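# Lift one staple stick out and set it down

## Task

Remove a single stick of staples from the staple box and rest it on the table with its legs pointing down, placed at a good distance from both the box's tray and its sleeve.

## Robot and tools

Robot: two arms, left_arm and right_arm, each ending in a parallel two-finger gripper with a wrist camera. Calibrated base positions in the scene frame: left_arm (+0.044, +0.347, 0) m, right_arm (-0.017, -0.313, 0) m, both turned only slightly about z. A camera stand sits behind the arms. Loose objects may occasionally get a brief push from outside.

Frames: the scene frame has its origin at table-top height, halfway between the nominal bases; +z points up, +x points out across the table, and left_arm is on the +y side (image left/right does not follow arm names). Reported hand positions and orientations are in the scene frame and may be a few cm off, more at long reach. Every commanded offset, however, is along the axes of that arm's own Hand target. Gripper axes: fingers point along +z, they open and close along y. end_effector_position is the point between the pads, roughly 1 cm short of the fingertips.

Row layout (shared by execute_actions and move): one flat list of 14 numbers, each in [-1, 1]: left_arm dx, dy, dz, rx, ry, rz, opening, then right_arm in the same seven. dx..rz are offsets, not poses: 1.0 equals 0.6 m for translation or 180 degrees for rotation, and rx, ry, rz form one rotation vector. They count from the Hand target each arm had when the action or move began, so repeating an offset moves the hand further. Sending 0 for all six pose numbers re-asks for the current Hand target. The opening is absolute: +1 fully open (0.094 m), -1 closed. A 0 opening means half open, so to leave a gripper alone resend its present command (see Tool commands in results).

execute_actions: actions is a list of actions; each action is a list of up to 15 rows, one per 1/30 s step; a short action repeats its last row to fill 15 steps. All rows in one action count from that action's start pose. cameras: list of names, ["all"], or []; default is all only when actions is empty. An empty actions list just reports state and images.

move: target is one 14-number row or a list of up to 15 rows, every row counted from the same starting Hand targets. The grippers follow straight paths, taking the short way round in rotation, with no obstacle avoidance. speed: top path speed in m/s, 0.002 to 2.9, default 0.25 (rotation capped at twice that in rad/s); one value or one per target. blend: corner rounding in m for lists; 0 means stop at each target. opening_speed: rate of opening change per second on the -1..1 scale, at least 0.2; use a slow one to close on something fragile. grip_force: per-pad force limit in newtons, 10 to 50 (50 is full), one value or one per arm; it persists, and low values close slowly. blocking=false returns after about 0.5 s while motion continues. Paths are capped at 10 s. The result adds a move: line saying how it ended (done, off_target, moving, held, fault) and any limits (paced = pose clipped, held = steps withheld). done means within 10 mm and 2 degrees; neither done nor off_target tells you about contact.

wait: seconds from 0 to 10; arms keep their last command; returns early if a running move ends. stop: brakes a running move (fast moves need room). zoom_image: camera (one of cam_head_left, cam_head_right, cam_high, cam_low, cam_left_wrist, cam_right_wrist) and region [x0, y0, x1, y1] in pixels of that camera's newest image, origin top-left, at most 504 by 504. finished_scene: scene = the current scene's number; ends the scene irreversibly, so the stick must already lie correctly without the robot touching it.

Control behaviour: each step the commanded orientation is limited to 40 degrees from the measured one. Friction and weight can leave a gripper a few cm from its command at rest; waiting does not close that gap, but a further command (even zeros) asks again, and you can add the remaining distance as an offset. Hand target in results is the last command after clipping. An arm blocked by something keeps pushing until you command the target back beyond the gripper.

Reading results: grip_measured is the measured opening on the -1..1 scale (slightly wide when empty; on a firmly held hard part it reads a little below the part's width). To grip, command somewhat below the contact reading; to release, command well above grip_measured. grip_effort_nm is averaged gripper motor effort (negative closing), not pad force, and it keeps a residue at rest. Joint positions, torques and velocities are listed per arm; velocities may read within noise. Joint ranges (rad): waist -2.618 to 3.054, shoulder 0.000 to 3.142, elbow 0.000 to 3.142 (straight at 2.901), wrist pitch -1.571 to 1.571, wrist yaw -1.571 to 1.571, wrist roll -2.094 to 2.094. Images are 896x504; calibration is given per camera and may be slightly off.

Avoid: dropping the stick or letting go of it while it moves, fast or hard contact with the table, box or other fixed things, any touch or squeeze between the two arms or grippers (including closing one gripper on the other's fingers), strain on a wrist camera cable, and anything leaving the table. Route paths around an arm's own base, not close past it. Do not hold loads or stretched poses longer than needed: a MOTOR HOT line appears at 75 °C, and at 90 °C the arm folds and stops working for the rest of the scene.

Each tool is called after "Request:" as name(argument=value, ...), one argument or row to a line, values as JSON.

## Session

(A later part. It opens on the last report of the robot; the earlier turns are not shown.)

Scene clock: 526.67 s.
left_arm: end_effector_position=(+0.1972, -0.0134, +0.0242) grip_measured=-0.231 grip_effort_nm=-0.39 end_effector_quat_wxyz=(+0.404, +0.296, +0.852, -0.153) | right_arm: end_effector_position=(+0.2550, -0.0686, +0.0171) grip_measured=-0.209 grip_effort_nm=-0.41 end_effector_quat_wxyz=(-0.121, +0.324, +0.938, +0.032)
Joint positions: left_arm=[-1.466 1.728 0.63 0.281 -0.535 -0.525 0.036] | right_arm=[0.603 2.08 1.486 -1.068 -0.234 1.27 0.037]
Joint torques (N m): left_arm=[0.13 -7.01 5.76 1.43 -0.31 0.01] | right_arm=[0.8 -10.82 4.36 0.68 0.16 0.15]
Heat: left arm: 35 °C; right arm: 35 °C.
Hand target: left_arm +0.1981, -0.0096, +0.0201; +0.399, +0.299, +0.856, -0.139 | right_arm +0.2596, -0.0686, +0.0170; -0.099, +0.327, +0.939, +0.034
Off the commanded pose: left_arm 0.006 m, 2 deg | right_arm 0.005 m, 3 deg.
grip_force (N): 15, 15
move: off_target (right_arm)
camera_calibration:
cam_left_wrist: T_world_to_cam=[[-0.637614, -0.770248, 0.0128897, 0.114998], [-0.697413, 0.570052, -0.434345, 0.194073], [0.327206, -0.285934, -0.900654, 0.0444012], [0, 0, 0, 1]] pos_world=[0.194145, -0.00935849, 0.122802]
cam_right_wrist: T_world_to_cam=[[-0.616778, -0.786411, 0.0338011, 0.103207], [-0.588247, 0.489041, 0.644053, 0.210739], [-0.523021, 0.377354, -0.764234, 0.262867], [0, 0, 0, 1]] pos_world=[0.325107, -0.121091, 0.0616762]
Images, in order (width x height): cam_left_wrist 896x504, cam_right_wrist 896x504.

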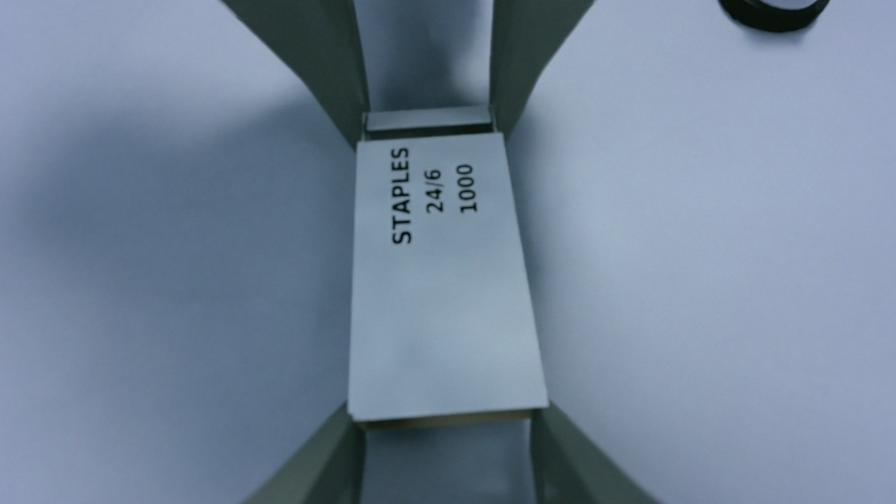

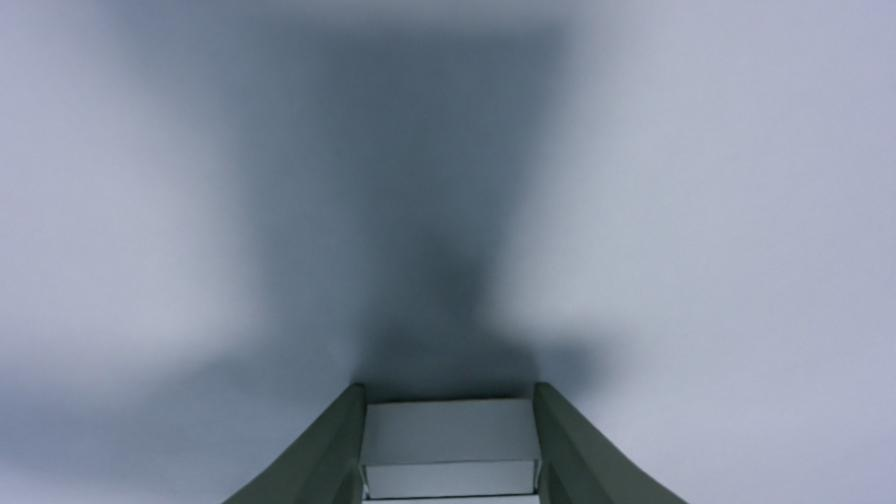

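Request:
move(
  target=[
    [0,0,0,0,0,0,-0.1,0,0,0,0,0,0,-0.35],
    [-0.0172,0,0.0204,0,0,0,-0.1,0,0,0,0,0,0,-0.35],
  ],
  speed=0.05,
  cameras=["cam_left_wrist"],
)

Scene clock: 543.63 s.
left_arm: end_effector_position=(+0.2090, -0.0195, +0.0280) grip_measured=-0.102 grip_effort_nm=0.08 end_effector_quat_wxyz=(+0.406, +0.292, +0.852, -0.153) | right_arm: end_effector_position=(+0.2549, -0.0685, +0.0171) grip_measured=-0.209 grip_effort_nm=-0.40 end_effector_quat_wxyz=(-0.121, +0.327, +0.937, +0.032)
Joint positions: left_arm=[-1.431 1.743 0.662 0.281 -0.516 -0.501 0.042] | right_arm=[0.604 2.08 1.486 -1.068 -0.234 1.277 0.037]
Joint torques (N m): left_arm=[0.46 -5.61 7.06 1.57 -0.18 0.08] | right_arm=[0.83 -10.84 4.33 0.68 0.17 0.09]
Heat: left arm: 35 °C; right arm: 34 °C.
Hand target: left_arm +0.2106, -0.0197, +0.0203; +0.399, +0.299, +0.856, -0.140 | right_arm +0.2596, -0.0686, +0.0170; -0.099, +0.327, +0.939, +0.034
Off the commanded pose: left_arm 0.008 m, 2 deg | right_arm 0.005 m, 3 deg.
grip_force (N): 15, 15
move: off_target (right_arm)
camera_calibration:
cam_left_wrist: T_world_to_cam=[[-0.632395, -0.774484, 0.0158354, 0.116537], [-0.700486, 0.563005, -0.438571, 0.207937], [0.330751, -0.288442, -0.898557, 0.0414573], [0, 0, 0, 1]] pos_world=[0.205643, -0.0148554, 0.126602]
Images, in order (width x height): cam_left_wrist 896x504.

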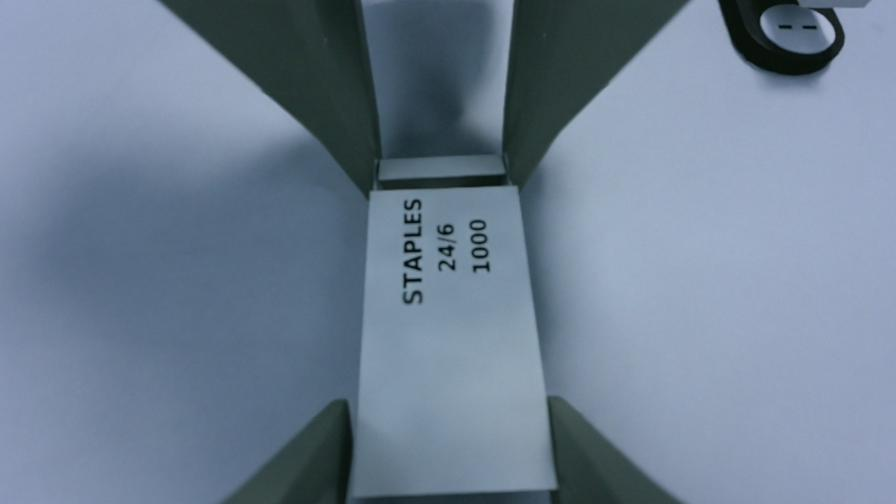

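Request:
move(
  target=[0.0089,0,0.0075,0,0,0,-0.1,0,0,0,0,0,0,-0.35],
  speed=0.05,
  cameras=["cam_left_wrist"],
)

Scene clock: 549.07 s.
left_arm: end_effector_position=(+0.2085, -0.0177, +0.0204) grip_measured=-0.102 grip_effort_nm=0.08 end_effector_quat_wxyz=(+0.401, +0.297, +0.854, -0.145) | right_arm: end_effector_position=(+0.2549, -0.0685, +0.0171) grip_measured=-0.209 grip_effort_nm=-0.40 end_effector_quat_wxyz=(-0.121, +0.327, +0.937, +0.032)
Joint positions: left_arm=[-1.431 1.763 0.662 0.281 -0.515 -0.498 0.042] | right_arm=[0.604 2.08 1.486 -1.068 -0.234 1.277 0.037]
Joint torques (N m): left_arm=[0.43 -5.08 5.93 1.88 -0.2 0.06] | right_arm=[0.81 -10.82 4.34 0.67 0.17 0.08]
Heat: left arm: 34 °C; right arm: 34 °C.
Hand target: left_arm +0.2106, -0.0197, +0.0133; +0.399, +0.299, +0.856, -0.140 | right_arm +0.2596, -0.0686, +0.0170; -0.099, +0.327, +0.939, +0.034
Off the commanded pose: left_arm 0.008 m, 1 deg | right_arm 0.005 m, 3 deg.
grip_force (N): 15, 15
move: off_target (right_arm)
camera_calibration:
cam_left_wrist: T_world_to_cam=[[-0.633908, -0.773407, 0.00165173, 0.11836], [-0.700814, 0.573502, -0.424212, 0.203282], [0.327141, -0.270069, -0.905561, 0.0365112], [0, 0, 0, 1]] pos_world=[0.205547, -0.0151818, 0.119102]
Images, in order (width x height): cam_left_wrist 896x504.

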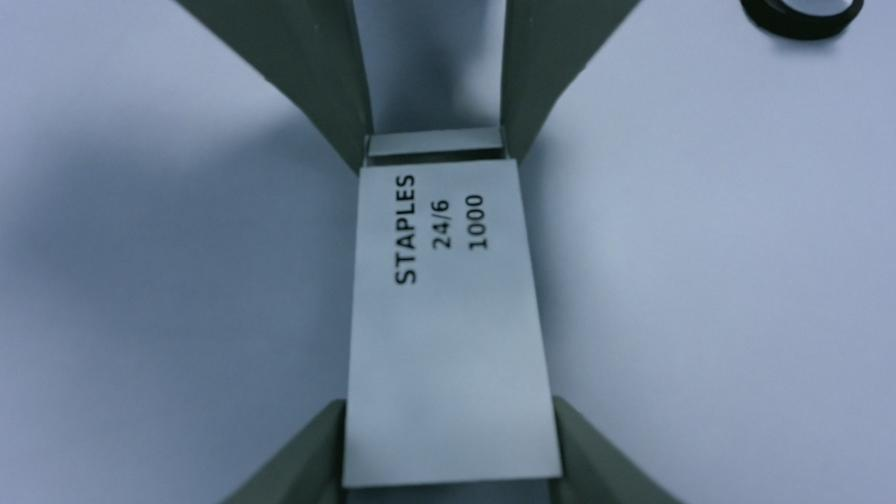

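Request:
move(
  target=[
    [0,0,0,0,0,0,-0.32,0,0,0,0,0,0,-0.35],
    [0,0,0,0,0,0,-0.32,0,0,0,0,0,0,-0.1],
    [0,0,0,0,0,0,-0.32,-0.0095,0,-0.015,0,0,0,-0.1],
  ],
  speed=0.05,
  grip_force=[20,15],
  cameras=["cam_right_wrist","cam_left_wrist"],
)

Scene clock: 559.57 s.
left_arm: end_effector_position=(+0.2086, -0.0176, +0.0205) grip_measured=-0.204 grip_effort_nm=-0.49 end_effector_quat_wxyz=(+0.401, +0.297, +0.854, -0.145) | right_arm: end_effector_position=(+0.2558, -0.0703, +0.0173) grip_measured=-0.103 grip_effort_nm=0.14 end_effector_quat_wxyz=(-0.121, +0.327, +0.937, +0.032)
Joint positions: left_arm=[-1.431 1.763 0.662 0.281 -0.516 -0.498 0.037] | right_arm=[0.599 2.079 1.485 -1.069 -0.233 1.272 0.042]
Joint torques (N m): left_arm=[0.42 -5.24 6.2 1.9 -0.19 0.06] | right_arm=[-0.53 -10.95 6.79 0.32 0.19 -0.05]
Heat: left arm: 33 °C; right arm: 34 °C.
Hand target: left_arm +0.2106, -0.0197, +0.0133; +0.399, +0.299, +0.856, -0.139 | right_arm +0.2655, -0.0732, +0.0246; -0.099, +0.327, +0.939, +0.035
Off the commanded pose: left_arm 0.008 m, 1 deg | right_arm 0.012 m, 3 deg.
grip_force (N): 20, 15
move: off_target (right_arm); target 2's new opening was sent with right_arm's hand 0.005 m and 3 deg from that target
camera_calibration:
cam_left_wrist: T_world_to_cam=[[-0.633867, -0.773441, 0.000612716, 0.118473], [-0.700424, 0.57369, -0.424602, 0.203292], [0.328053, -0.26957, -0.90538, 0.0363999], [0, 0, 0, 1]] pos_world=[0.205546, -0.0151825, 0.119201]
cam_right_wrist: T_world_to_cam=[[-0.621986, -0.782212, 0.0357494, 0.103878], [-0.584382, 0.494098, 0.643712, 0.211262], [-0.521183, 0.379488, -0.764433, 0.2637], [0, 0, 0, 1]] pos_world=[0.325504, -0.123201, 0.0618756]
Images, in order (width x height): cam_left_wrist 896x504, cam_right_wrist 896x504.

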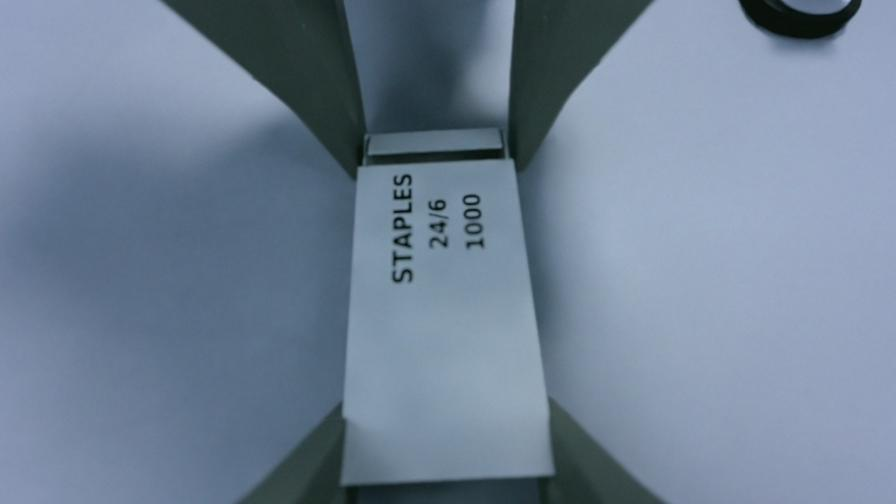

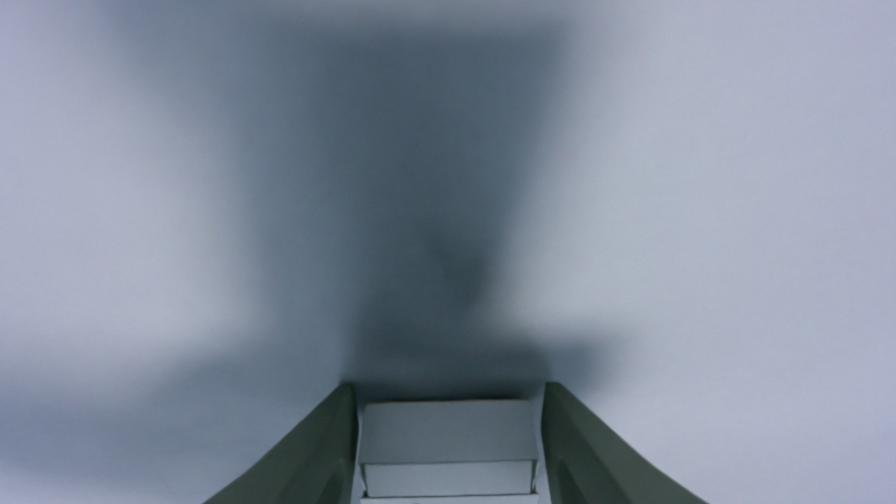

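Request:
move(
  target=[0,0,0,0,0,0,-0.32,-0.0063,0,-0.0184,0,0,0,-0.1],
  speed=0.05,
  cameras=["cam_right_wrist"],
)

Scene clock: 563.83 s.
left_arm: end_effector_position=(+0.2086, -0.0176, +0.0205) grip_measured=-0.204 grip_effort_nm=-0.48 end_effector_quat_wxyz=(+0.401, +0.297, +0.854, -0.145) | right_arm: end_effector_position=(+0.2624, -0.0774, +0.0218) grip_measured=-0.103 grip_effort_nm=0.13 end_effector_quat_wxyz=(-0.114, +0.329, +0.937, +0.026)
Joint positions: left_arm=[-1.431 1.763 0.662 0.281 -0.516 -0.498 0.037] | right_arm=[0.581 2.079 1.507 -1.095 -0.215 1.258 0.042]
Joint torques (N m): left_arm=[0.36 -5.12 6.19 1.89 -0.26 0.06] | right_arm=[-0.23 -11.45 7.87 0.12 0.03 -0.06]
Heat: left arm: 33 °C; right arm: 35 °C.
Hand target: left_arm +0.2106, -0.0197, +0.0133; +0.399, +0.299, +0.856, -0.139 | right_arm +0.2702, -0.0769, +0.0346; -0.099, +0.327, +0.939, +0.035
Off the commanded pose: left_arm 0.008 m, 1 deg | right_arm 0.015 m, 2 deg.
grip_force (N): 20, 15
move: off_target (right_arm)
camera_calibration:
cam_right_wrist: T_world_to_cam=[[-0.624259, -0.780096, 0.0418412, 0.102976], [-0.588845, 0.505059, 0.631013, 0.218091], [-0.513383, 0.369278, -0.774643, 0.270736], [0, 0, 0, 1]] pos_world=[0.331697, -0.129794, 0.0677973]
Images, in order (width x height): cam_right_wrist 896x504.

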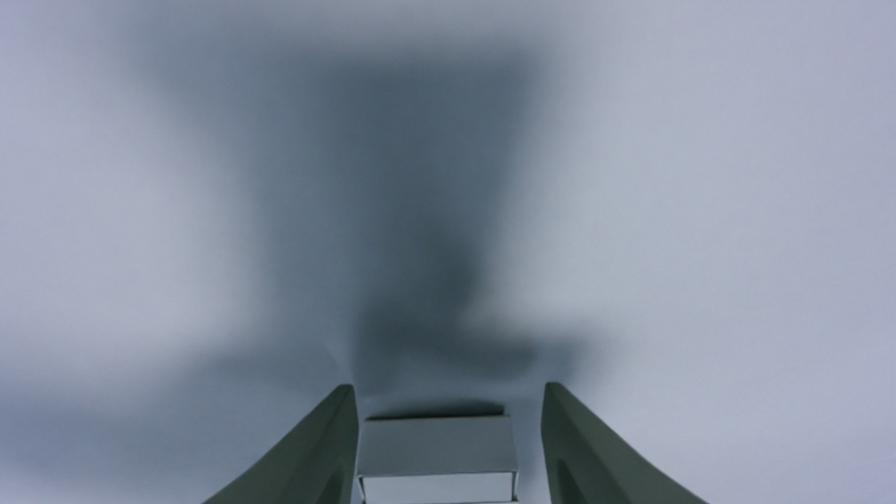

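Request:
move(
  target=[0,0,0,0,0,0,-0.32,0,0.0117,0,0,0,0,-0.1],
  speed=0.05,
  cameras=["cam_right_wrist"],
)

Scene clock: 572.37 s.
left_arm: end_effector_position=(+0.2086, -0.0176, +0.0205) grip_measured=-0.204 grip_effort_nm=-0.48 end_effector_quat_wxyz=(+0.401, +0.297, +0.854, -0.145) | right_arm: end_effector_position=(+0.2704, -0.0721, +0.0305) grip_measured=-0.103 grip_effort_nm=0.13 end_effector_quat_wxyz=(-0.106, +0.328, +0.938, +0.037)
Joint positions: left_arm=[-1.431 1.763 0.662 0.281 -0.516 -0.498 0.037] | right_arm=[0.581 2.079 1.545 -1.107 -0.215 1.258 0.042]
Joint torques (N m): left_arm=[0.46 -5.3 6.04 1.91 -0.22 0.04] | right_arm=[0.28 -9.4 8.02 0.2 0.03 -0.02]
Heat: left arm: 33 °C; right arm: 36 °C.
Hand target: left_arm +0.2106, -0.0197, +0.0133; +0.399, +0.299, +0.856, -0.139 | right_arm +0.2745, -0.0714, +0.0346; -0.099, +0.327, +0.939, +0.035
Off the commanded pose: left_arm 0.008 m, 1 deg | right_arm 0.006 m, 1 deg.
grip_force (N): 20, 15
move: done
camera_calibration:
cam_right_wrist: T_world_to_cam=[[-0.624925, -0.780513, 0.016371, 0.1126], [-0.602745, 0.495709, 0.625277, 0.217856], [-0.496152, 0.380884, -0.780231, 0.27593], [0, 0, 0, 1]] pos_world=[0.338581, -0.125205, 0.0772251]
Images, in order (width x height): cam_right_wrist 896x504.

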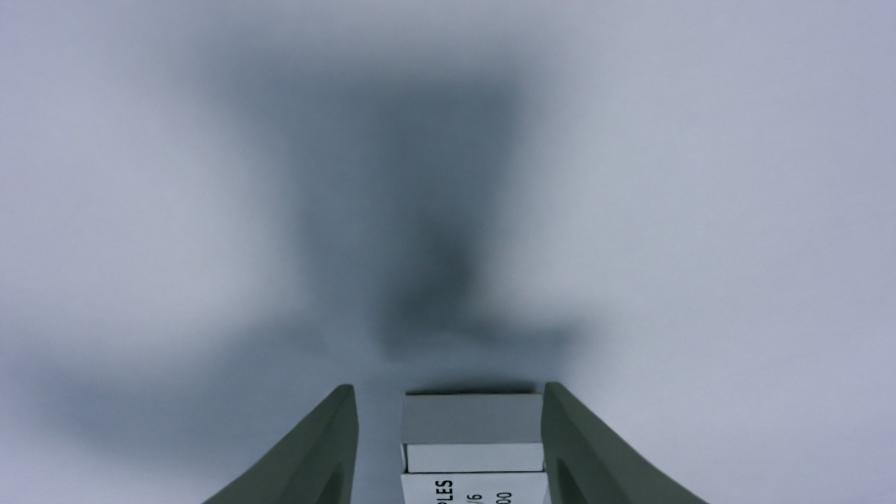

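Request:
move(
  target=[0,0,0,0,0,0,-0.32,-0.0028,-0.0185,0.013,0,0,0,-0.1],
  speed=0.05,
  cameras=["cam_right_wrist"],
)

Scene clock: 580.43 s.
left_arm: end_effector_position=(+0.2086, -0.0176, +0.0205) grip_measured=-0.204 grip_effort_nm=-0.48 end_effector_quat_wxyz=(+0.401, +0.297, +0.854, -0.145) | right_arm: end_effector_position=(+0.2612, -0.0784, +0.0197) grip_measured=-0.103 grip_effort_nm=0.13 end_effector_quat_wxyz=(-0.115, +0.328, +0.937, +0.025)
Joint positions: left_arm=[-1.431 1.763 0.662 0.281 -0.516 -0.498 0.037] | right_arm=[0.581 2.079 1.498 -1.089 -0.214 1.255 0.042]
Joint torques (N m): left_arm=[0.44 -5.09 6.06 1.91 -0.23 0.04] | right_arm=[-0.62 -11.81 5.38 0.44 0.05 -0.07]
Heat: left arm: 33 °C; right arm: 36 °C.
Hand target: left_arm +0.2106, -0.0197, +0.0133; +0.399, +0.299, +0.856, -0.139 | right_arm +0.2676, -0.0802, +0.0266; -0.099, +0.327, +0.939, +0.034
Off the commanded pose: left_arm 0.008 m, 1 deg | right_arm 0.010 m, 2 deg.
grip_force (N): 20, 15
move: done
camera_calibration:
cam_right_wrist: T_world_to_cam=[[-0.621531, -0.782129, 0.0444309, 0.100568], [-0.589119, 0.504031, 0.631578, 0.219164], [-0.51637, 0.36637, -0.774038, 0.269343], [0, 0, 0, 1]] pos_world=[0.3307, -0.130488, 0.0655945]
Images, in order (width x height): cam_right_wrist 896x504.

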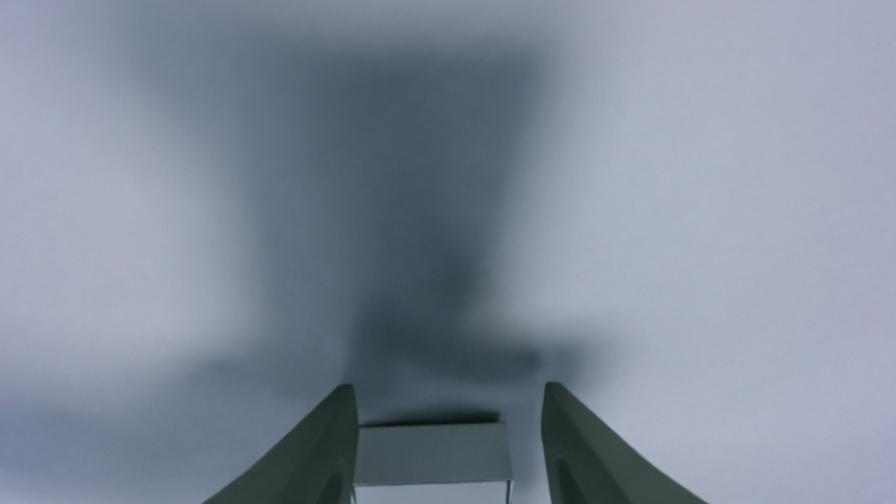

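Request:
move(
  target=[0,0,0,0,0,0,-0.32,0,0.009,0,0,0,0,-0.1],
  speed=0.05,
  cameras=["cam_right_wrist"],
)

Scene clock: 591.50 s.
left_arm: end_effector_position=(+0.2086, -0.0176, +0.0205) grip_measured=-0.204 grip_effort_nm=-0.48 end_effector_quat_wxyz=(+0.401, +0.297, +0.854, -0.145) | right_arm: end_effector_position=(+0.2612, -0.0783, +0.0197) grip_measured=-0.103 grip_effort_nm=0.13 end_effector_quat_wxyz=(-0.115, +0.328, +0.937, +0.025)
Joint positions: left_arm=[-1.431 1.763 0.662 0.281 -0.516 -0.498 0.037] | right_arm=[0.581 2.079 1.498 -1.089 -0.214 1.254 0.042]
Joint torques (N m): left_arm=[0.29 -5.14 6.08 1.89 -0.2 0.05] | right_arm=[-0.13 -10.15 7.66 0.33 0.03 -0.01]
Heat: left arm: 33 °C; right arm: 37 °C.
Hand target: left_arm +0.2106, -0.0197, +0.0133; +0.399, +0.299, +0.856, -0.139 | right_arm +0.2710, -0.0760, +0.0266; -0.099, +0.327, +0.939, +0.034
Off the commanded pose: left_arm 0.008 m, 1 deg | right_arm 0.012 m, 2 deg.
grip_force (N): 20, 15
move: off_target (right_arm)
camera_calibration:
cam_right_wrist: T_world_to_cam=[[-0.621268, -0.782363, 0.0439767, 0.100558], [-0.589563, 0.503661, 0.631459, 0.219219], [-0.51618, 0.366378, -0.774161, 0.269253], [0, 0, 0, 1]] pos_world=[0.3307, -0.130387, 0.065595]
Images, in order (width x height): cam_right_wrist 896x504.

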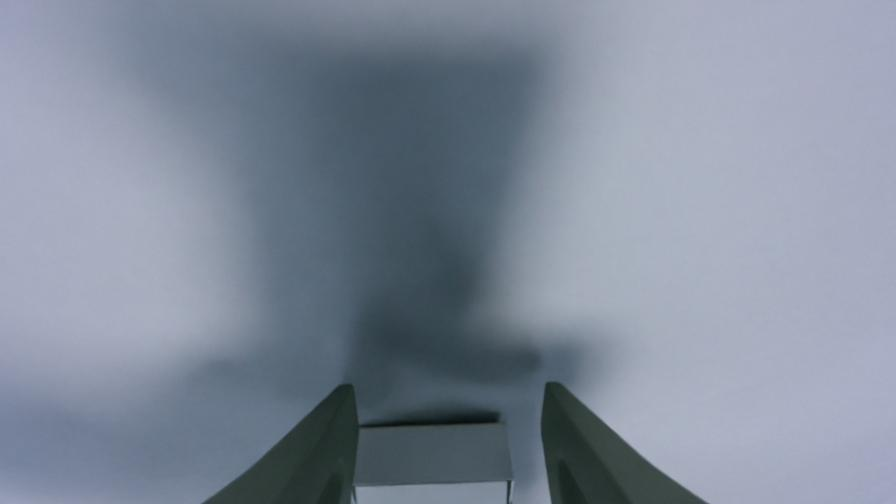

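Request:
move(
  target=[0,0,0,0,0,0,-0.32,0,0.003,0,0,0,0,-0.32],
  speed=0.05,
  opening_speed=0.3,
  cameras=["cam_right_wrist","cam_left_wrist"],
)

Scene clock: 595.33 s.
left_arm: end_effector_position=(+0.2086, -0.0176, +0.0205) grip_measured=-0.204 grip_effort_nm=-0.48 end_effector_quat_wxyz=(+0.401, +0.297, +0.854, -0.145) | right_arm: end_effector_position=(+0.2632, -0.0770, +0.0212) grip_measured=-0.317 grip_effort_nm=-0.17 end_effector_quat_wxyz=(-0.113, +0.327, +0.938, +0.028)
Joint positions: left_arm=[-1.431 1.763 0.662 0.281 -0.516 -0.498 0.037] | right_arm=[0.581 2.079 1.505 -1.089 -0.214 1.254 0.032]
Joint torques (N m): left_arm=[0.44 -5.33 6.01 1.93 -0.26 0.07] | right_arm=[-0.05 -9.76 7.84 0.32 0.03 0]
Heat: left arm: 33 °C; right arm: 37 °C.
Hand target: left_arm +0.2106, -0.0197, +0.0133; +0.399, +0.299, +0.856, -0.139 | right_arm +0.2721, -0.0746, +0.0266; -0.099, +0.327, +0.939, +0.034
Off the commanded pose: left_arm 0.008 m, 1 deg | right_arm 0.011 m, 2 deg.
grip_force (N): 20, 15
move: off_target (right_arm)
camera_calibration:
cam_left_wrist: T_world_to_cam=[[-0.633867, -0.773441, 0.000612716, 0.118473], [-0.700424, 0.57369, -0.424602, 0.203292], [0.328053, -0.26957, -0.90538, 0.0363999], [0, 0, 0, 1]] pos_world=[0.205546, -0.0151825, 0.119201]
cam_right_wrist: T_world_to_cam=[[-0.621465, -0.782563, 0.0371002, 0.102956], [-0.593383, 0.501093, 0.629923, 0.219625], [-0.511545, 0.36946, -0.775771, 0.270143], [0, 0, 0, 1]] pos_world=[0.332496, -0.12929, 0.0674027]
Images, in order (width x height): cam_left_wrist 896x504, cam_right_wrist 896x504.

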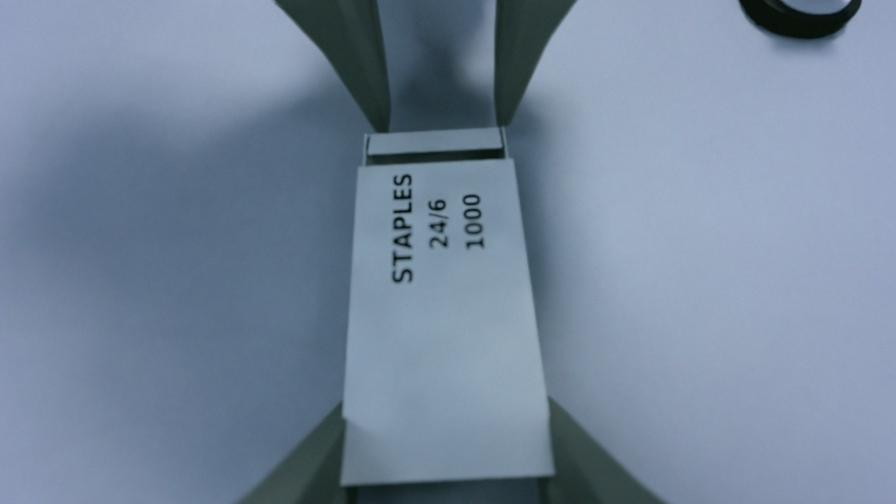

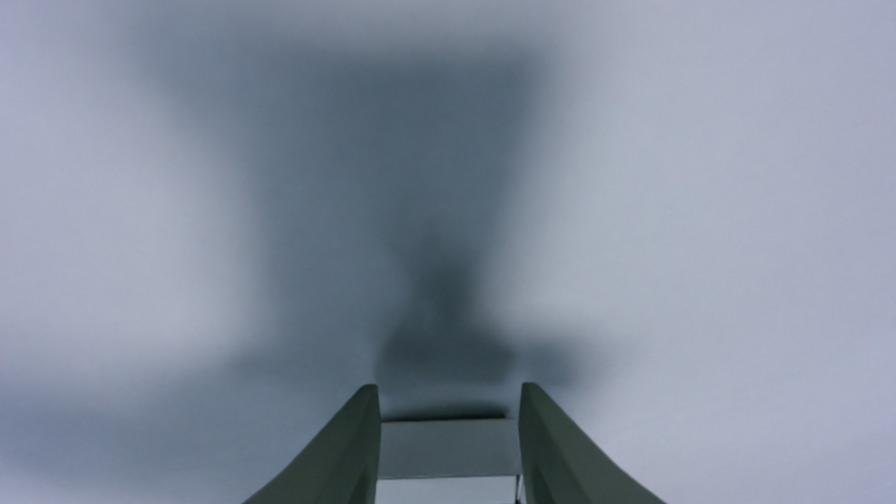

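Request:
move(
  target=[
    [0,0,0,0,0,0,-0.32,0,0,0,0,0,0,-0.1],
    [0,0,0,0,0,0,-0.32,0.018,0,0.004,0,0,0,-0.1],
  ],
  speed=0.05,
  cameras=["cam_right_wrist","cam_left_wrist"],
)

Scene clock: 606.53 s.
left_arm: end_effector_position=(+0.2086, -0.0176, +0.0205) grip_measured=-0.204 grip_effort_nm=-0.48 end_effector_quat_wxyz=(+0.401, +0.297, +0.854, -0.145) | right_arm: end_effector_position=(+0.2580, -0.0704, +0.0212) grip_measured=-0.103 grip_effort_nm=0.13 end_effector_quat_wxyz=(-0.113, +0.326, +0.938, +0.026)
Joint positions: left_arm=[-1.431 1.763 0.662 0.281 -0.516 -0.498 0.037] | right_arm=[0.604 2.079 1.505 -1.087 -0.214 1.274 0.042]
Joint torques (N m): left_arm=[0.39 -5.11 6.13 1.88 -0.2 0.05] | right_arm=[0.42 -10.73 6.16 0.47 0.02 0.06]
Heat: left arm: 33 °C; right arm: 37 °C.
Hand target: left_arm +0.2106, -0.0197, +0.0133; +0.399, +0.299, +0.856, -0.139 | right_arm +0.2634, -0.0677, +0.0265; -0.099, +0.327, +0.939, +0.034
Off the commanded pose: left_arm 0.008 m, 1 deg | right_arm 0.008 m, 2 deg.
grip_force (N): 20, 15
move: done
camera_calibration:
cam_left_wrist: T_world_to_cam=[[-0.633867, -0.773441, 0.000612716, 0.118473], [-0.700424, 0.57369, -0.424602, 0.203292], [0.328053, -0.26957, -0.90538, 0.0363999], [0, 0, 0, 1]] pos_world=[0.205546, -0.0151825, 0.119201]
cam_right_wrist: T_world_to_cam=[[-0.618647, -0.78464, 0.0402068, 0.103948], [-0.594371, 0.50087, 0.629169, 0.213496], [-0.513809, 0.365335, -0.776228, 0.265265], [0, 0, 0, 1]] pos_world=[0.327498, -0.122282, 0.0674021]
Images, in order (width x height): cam_left_wrist 896x504, cam_right_wrist 896x504.

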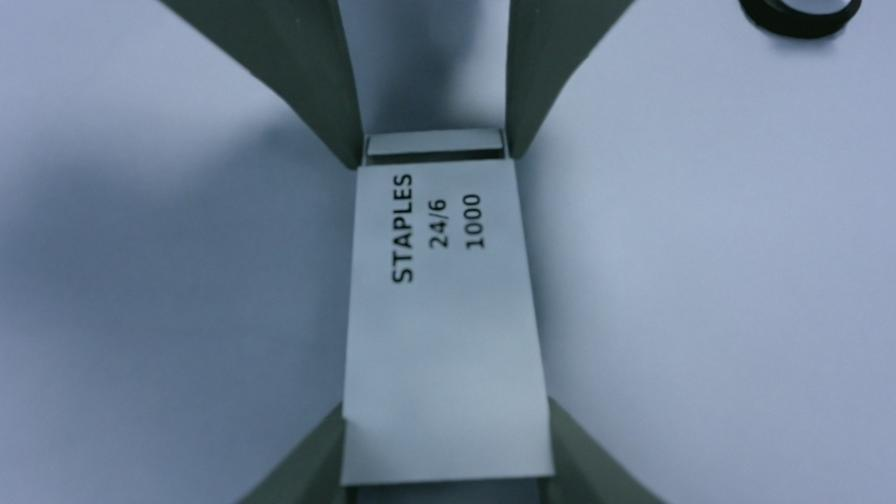

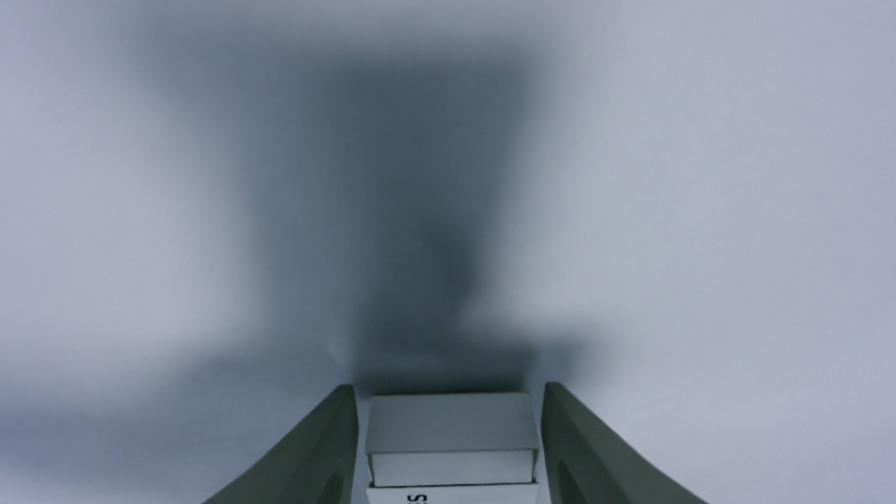

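Request:
move(
  target=[0,0,0,0,0,0,-0.32,-0.013,0,-0.0028,0,0,0,-0.1],
  speed=0.05,
  cameras=["cam_right_wrist","cam_left_wrist"],
)

Scene clock: 611.80 s.
left_arm: end_effector_position=(+0.2086, -0.0176, +0.0205) grip_measured=-0.204 grip_effort_nm=-0.48 end_effector_quat_wxyz=(+0.401, +0.297, +0.854, -0.145) | right_arm: end_effector_position=(+0.2605, -0.0733, +0.0212) grip_measured=-0.103 grip_effort_nm=0.13 end_effector_quat_wxyz=(-0.113, +0.328, +0.937, +0.027)
Joint positions: left_arm=[-1.431 1.763 0.662 0.281 -0.516 -0.498 0.037] | right_arm=[0.594 2.079 1.505 -1.087 -0.214 1.269 0.042]
Joint torques (N m): left_arm=[0.54 -5.09 5.94 1.94 -0.22 0.06] | right_arm=[-0.54 -9.99 7.38 0.36 0.04 -0.06]
Heat: left arm: 33 °C; right arm: 37 °C.
Hand target: left_arm +0.2106, -0.0197, +0.0133; +0.399, +0.299, +0.856, -0.139 | right_arm +0.2697, -0.0726, +0.0265; -0.099, +0.327, +0.939, +0.034
Off the commanded pose: left_arm 0.008 m, 1 deg | right_arm 0.011 m, 2 deg.
grip_force (N): 20, 15
move: off_target (right_arm)
camera_calibration:
cam_left_wrist: T_world_to_cam=[[-0.633867, -0.773441, 0.000612716, 0.118473], [-0.700424, 0.57369, -0.424602, 0.203292], [0.328053, -0.26957, -0.90538, 0.0363999], [0, 0, 0, 1]] pos_world=[0.205546, -0.0151825, 0.119201]
cam_right_wrist: T_world_to_cam=[[-0.62266, -0.78152, 0.0389961, 0.104508], [-0.592202, 0.503227, 0.629332, 0.216029], [-0.511459, 0.368766, -0.776158, 0.267255], [0, 0, 0, 1]] pos_world=[0.329695, -0.125591, 0.0674026]
Images, in order (width x height): cam_left_wrist 896x504, cam_right_wrist 896x504.

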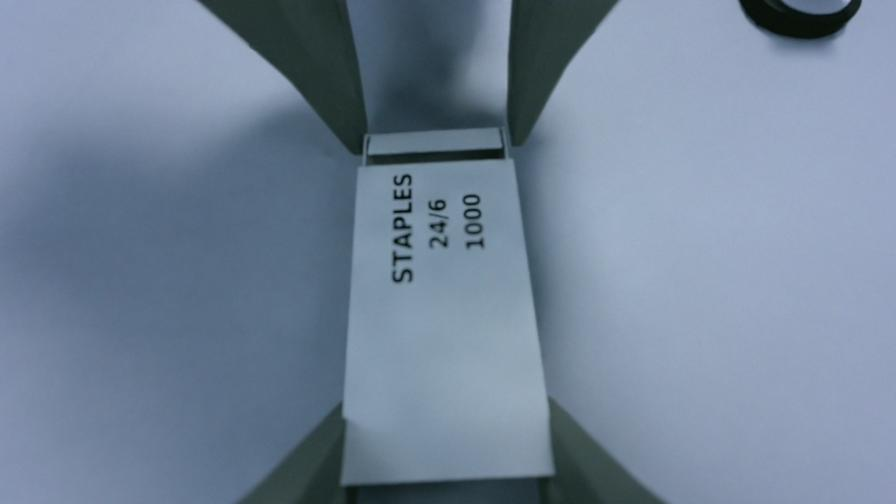

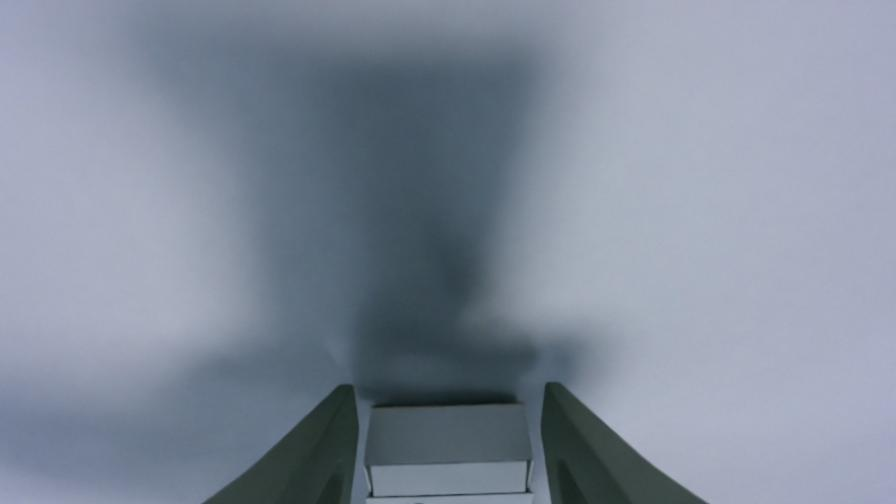

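Request:
move(
  target=[0,0,0,0,0,0,-0.32,0,0,0,0,0,0,-0.32],
  speed=0.05,
  opening_speed=0.3,
  cameras=["cam_right_wrist","cam_left_wrist"],
)

Scene clock: 617.20 s.
left_arm: end_effector_position=(+0.2086, -0.0176, +0.0205) grip_measured=-0.204 grip_effort_nm=-0.48 end_effector_quat_wxyz=(+0.401, +0.297, +0.854, -0.145) | right_arm: end_effector_position=(+0.2608, -0.0736, +0.0212) grip_measured=-0.317 grip_effort_nm=-0.17 end_effector_quat_wxyz=(-0.113, +0.328, +0.937, +0.027)
Joint positions: left_arm=[-1.431 1.763 0.662 0.281 -0.516 -0.498 0.037] | right_arm=[0.593 2.079 1.505 -1.087 -0.214 1.268 0.032]
Joint torques (N m): left_arm=[0.32 -5.19 6.17 1.89 -0.2 0.06] | right_arm=[-0.4 -9.92 7.38 0.34 0.04 -0.07]
Heat: left arm: 33 °C; right arm: 37 °C.
Hand target: left_arm +0.2106, -0.0197, +0.0133; +0.399, +0.299, +0.856, -0.139 | right_arm +0.2697, -0.0726, +0.0265; -0.099, +0.327, +0.939, +0.034
Off the commanded pose: left_arm 0.008 m, 1 deg | right_arm 0.010 m, 2 deg.
grip_force (N): 20, 15
move: done
camera_calibration:
cam_left_wrist: T_world_to_cam=[[-0.633867, -0.773441, 0.000612716, 0.118473], [-0.700424, 0.57369, -0.424602, 0.203292], [0.328053, -0.26957, -0.90538, 0.0363999], [0, 0, 0, 1]] pos_world=[0.205546, -0.0151825, 0.119201]
cam_right_wrist: T_world_to_cam=[[-0.622996, -0.781262, 0.0387975, 0.104616], [-0.592088, 0.503396, 0.629305, 0.216343], [-0.511182, 0.369083, -0.77619, 0.26747], [0, 0, 0, 1]] pos_world=[0.329995, -0.125892, 0.0674028]
Images, in order (width x height): cam_left_wrist 896x504, cam_right_wrist 896x504.

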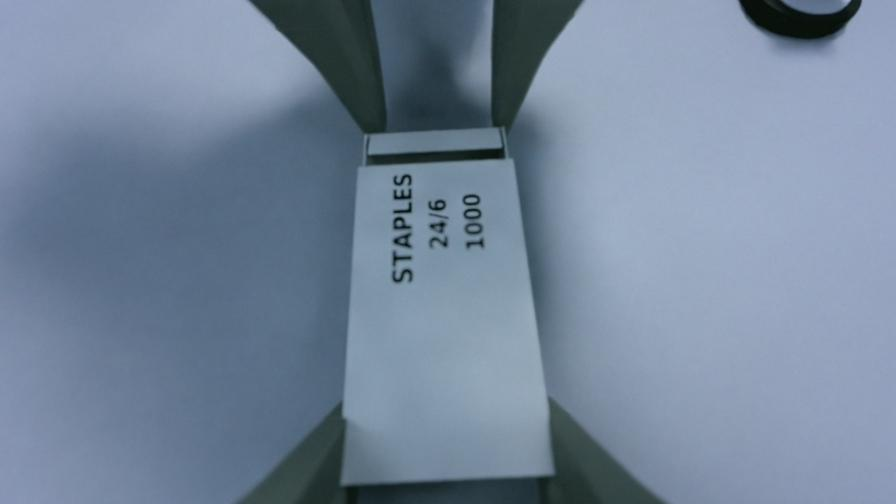

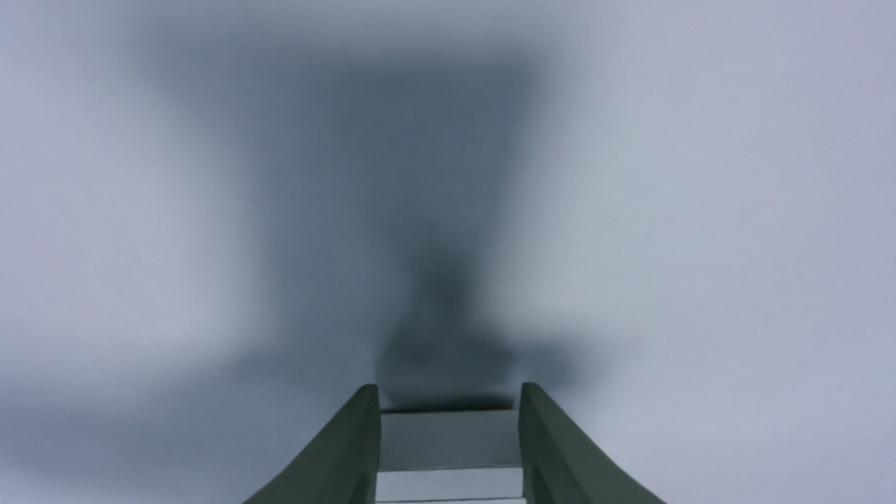

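Request:
move(
  target=[
    [0,0,0,0,0,0,-0.36,0,0,0,0,0,0,-0.1],
    [0,0,0,0,0,0,-0.36,0.0128,0,-0.0041,0,0,0,-0.1],
  ],
  speed=0.05,
  grip_force=[30,25],
  cameras=["cam_right_wrist","cam_left_wrist"],
)

Scene clock: 717.23 s.
left_arm: end_effector_position=(+0.2086, -0.0176, +0.0205) grip_measured=-0.213 grip_effort_nm=-0.67 end_effector_quat_wxyz=(+0.401, +0.297, +0.854, -0.145) | right_arm: end_effector_position=(+0.2591, -0.0716, +0.0212) grip_measured=-0.103 grip_effort_nm=0.13 end_effector_quat_wxyz=(-0.113, +0.327, +0.938, +0.027)
Joint positions: left_arm=[-1.431 1.763 0.662 0.281 -0.516 -0.498 0.037] | right_arm=[0.6 2.079 1.505 -1.087 -0.214 1.272 0.042]
Joint torques (N m): left_arm=[0.38 -5.16 6.05 1.89 -0.22 0.08] | right_arm=[0.64 -11.08 7.08 0.27 0.01 0.07]
Heat: left arm: 34 °C; right arm: 37 °C.
Hand target: left_arm +0.2106, -0.0197, +0.0133; +0.399, +0.299, +0.856, -0.139 | right_arm +0.2642, -0.0682, +0.0305; -0.099, +0.327, +0.939, +0.034
Off the commanded pose: left_arm 0.008 m, 1 deg | right_arm 0.011 m, 2 deg.
grip_force (N): 30, 25
move: off_target (right_arm)
camera_calibration:
cam_left_wrist: T_world_to_cam=[[-0.633867, -0.773441, 0.000612716, 0.118473], [-0.700424, 0.57369, -0.424602, 0.203292], [0.328053, -0.26957, -0.90538, 0.0363999], [0, 0, 0, 1]] pos_world=[0.205546, -0.0151825, 0.119201]
cam_right_wrist: T_world_to_cam=[[-0.6202, -0.783439, 0.0396963, 0.104174], [-0.593558, 0.501765, 0.629222, 0.214523], [-0.512875, 0.366682, -0.776211, 0.266062], [0, 0, 0, 1]] pos_world=[0.328397, -0.123586, 0.0674024]
Images, in order (width x height): cam_left_wrist 896x504, cam_right_wrist 896x504.

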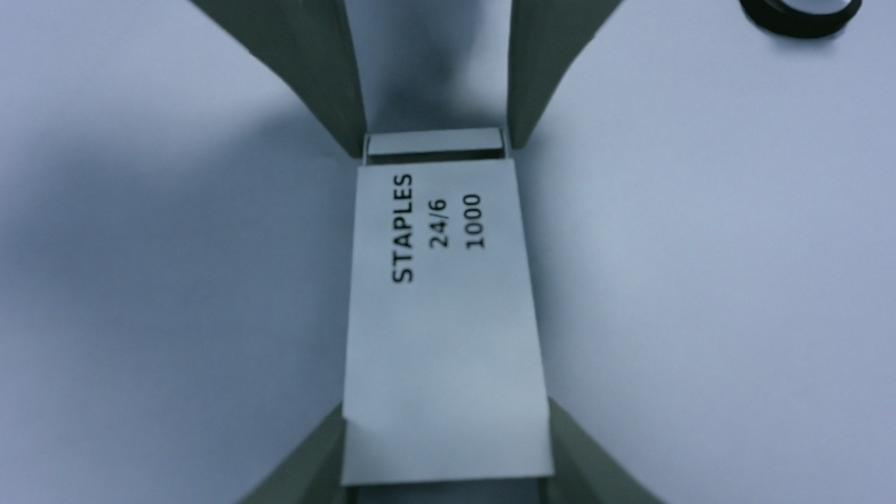

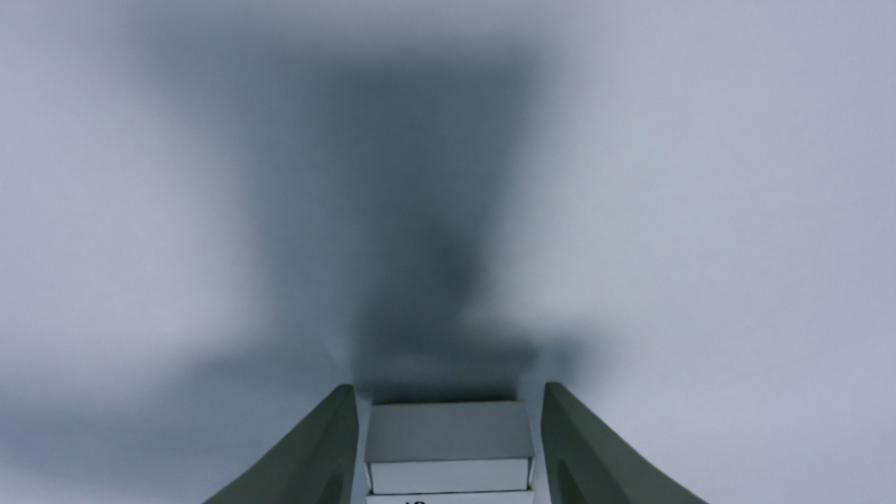

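Request:
move(
  target=[0,0,0,0,0,0,-0.36,0.0049,0,0.001,0,0,0,-0.1],
  speed=0.05,
  cameras=["cam_left_wrist"],
)

Scene clock: 720.47 s.
left_arm: end_effector_position=(+0.2086, -0.0176, +0.0205) grip_measured=-0.213 grip_effort_nm=-0.67 end_effector_quat_wxyz=(+0.401, +0.297, +0.854, -0.145) | right_arm: end_effector_position=(+0.2572, -0.0695, +0.0212) grip_measured=-0.103 grip_effort_nm=0.13 end_effector_quat_wxyz=(-0.113, +0.327, +0.938, +0.026)
Joint positions: left_arm=[-1.431 1.763 0.662 0.281 -0.516 -0.498 0.037] | right_arm=[0.608 2.079 1.505 -1.087 -0.214 1.279 0.042]
Joint torques (N m): left_arm=[0.47 -5.23 6.01 1.91 -0.24 0.09] | right_arm=[0.58 -11.41 6.71 0.32 0.02 0.06]
Heat: left arm: 34 °C; right arm: 37 °C.
Hand target: left_arm +0.2106, -0.0197, +0.0133; +0.399, +0.299, +0.856, -0.139 | right_arm +0.2618, -0.0664, +0.0305; -0.099, +0.327, +0.939, +0.034
Off the commanded pose: left_arm 0.008 m, 1 deg | right_arm 0.011 m, 2 deg.
grip_force (N): 30, 25
move: off_target (right_arm)
camera_calibration:
cam_left_wrist: T_world_to_cam=[[-0.633867, -0.773441, 0.000612716, 0.118473], [-0.700424, 0.57369, -0.424602, 0.203292], [0.328053, -0.26957, -0.90538, 0.0363999], [0, 0, 0, 1]] pos_world=[0.205546, -0.0151825, 0.119201]
Images, in order (width x height): cam_left_wrist 896x504.

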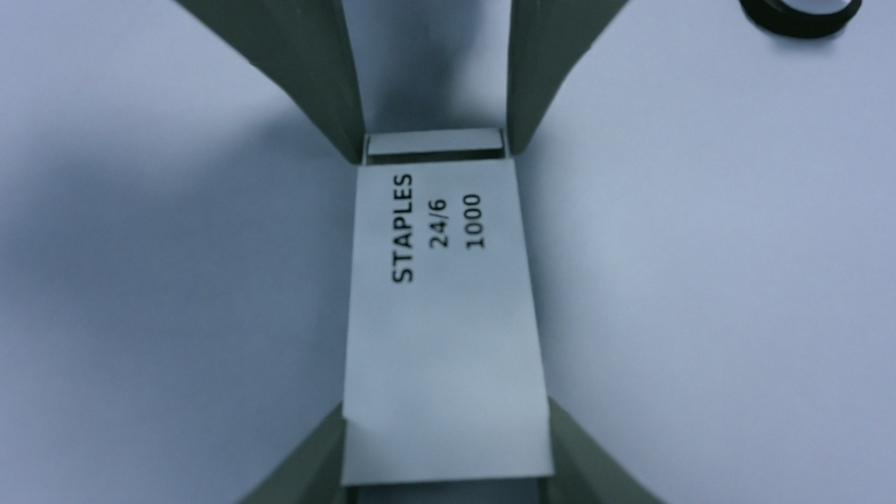

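Request:
move(
  target=[0,0,0,0,0,0,-0.36,0,0,0,0,0,0,-0.3],
  speed=0.05,
  opening_speed=0.3,
  cameras=["cam_right_wrist","cam_left_wrist"],
)

Scene clock: 723.90 s.
left_arm: end_effector_position=(+0.2086, -0.0176, +0.0205) grip_measured=-0.213 grip_effort_nm=-0.67 end_effector_quat_wxyz=(+0.401, +0.297, +0.854, -0.145) | right_arm: end_effector_position=(+0.2572, -0.0695, +0.0212) grip_measured=-0.227 grip_effort_nm=-0.59 end_effector_quat_wxyz=(-0.113, +0.327, +0.938, +0.026)
Joint positions: left_arm=[-1.431 1.763 0.662 0.281 -0.516 -0.498 0.037] | right_arm=[0.608 2.079 1.505 -1.087 -0.214 1.28 0.036]
Joint torques (N m): left_arm=[0.47 -5.09 6.04 1.91 -0.26 0.05] | right_arm=[0.55 -11.41 6.61 0.31 -0.01 0.08]
Heat: left arm: 34 °C; right arm: 38 °C.
Hand target: left_arm +0.2106, -0.0197, +0.0133; +0.399, +0.299, +0.856, -0.139 | right_arm +0.2618, -0.0664, +0.0305; -0.099, +0.327, +0.939, +0.034
Off the commanded pose: left_arm 0.008 m, 1 deg | right_arm 0.011 m, 2 deg.
grip_force (N): 30, 25
move: off_target (right_arm)
camera_calibration:
cam_left_wrist: T_world_to_cam=[[-0.633867, -0.773441, 0.000612716, 0.118473], [-0.700424, 0.57369, -0.424602, 0.203292], [0.328053, -0.26957, -0.90538, 0.0363999], [0, 0, 0, 1]] pos_world=[0.205546, -0.0151825, 0.119201]
cam_right_wrist: T_world_to_cam=[[-0.620308, -0.783259, 0.04152, 0.104638], [-0.592848, 0.502854, 0.629022, 0.212315], [-0.513566, 0.365573, -0.776278, 0.264463], [0, 0, 0, 1]] pos_world=[0.326598, -0.121485, 0.0674015]
Images, in order (width x height): cam_left_wrist 896x504, cam_right_wrist 896x504.

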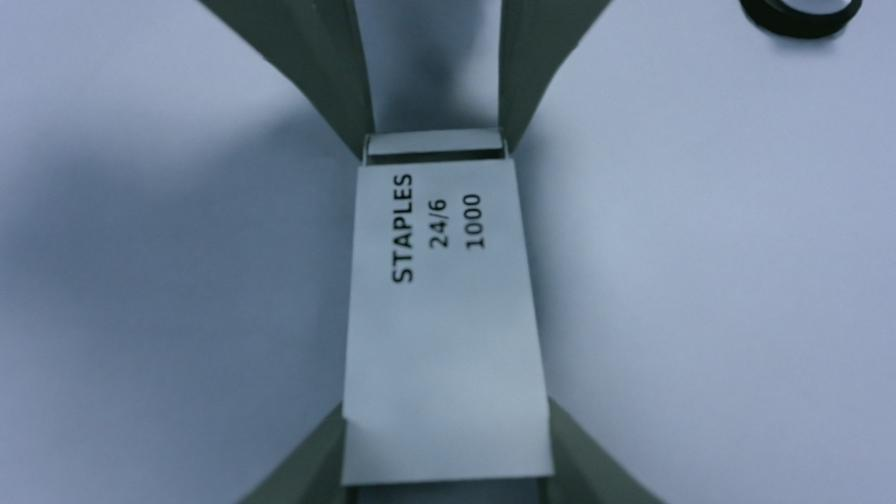

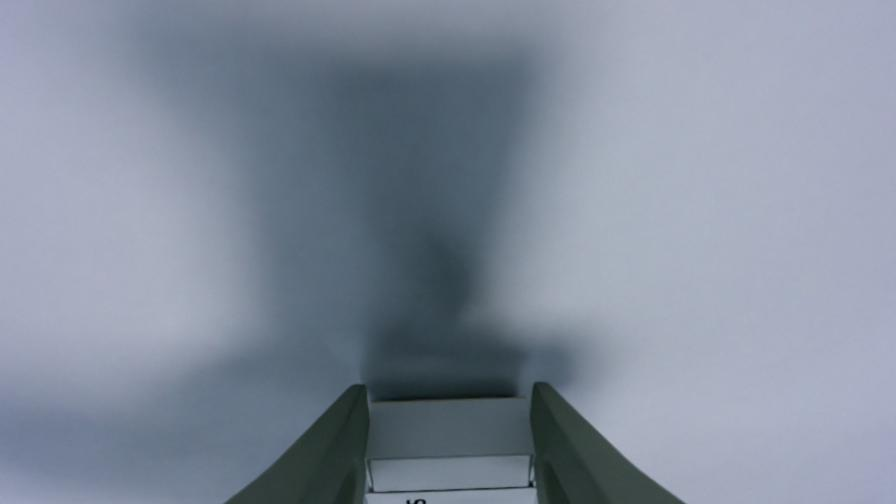

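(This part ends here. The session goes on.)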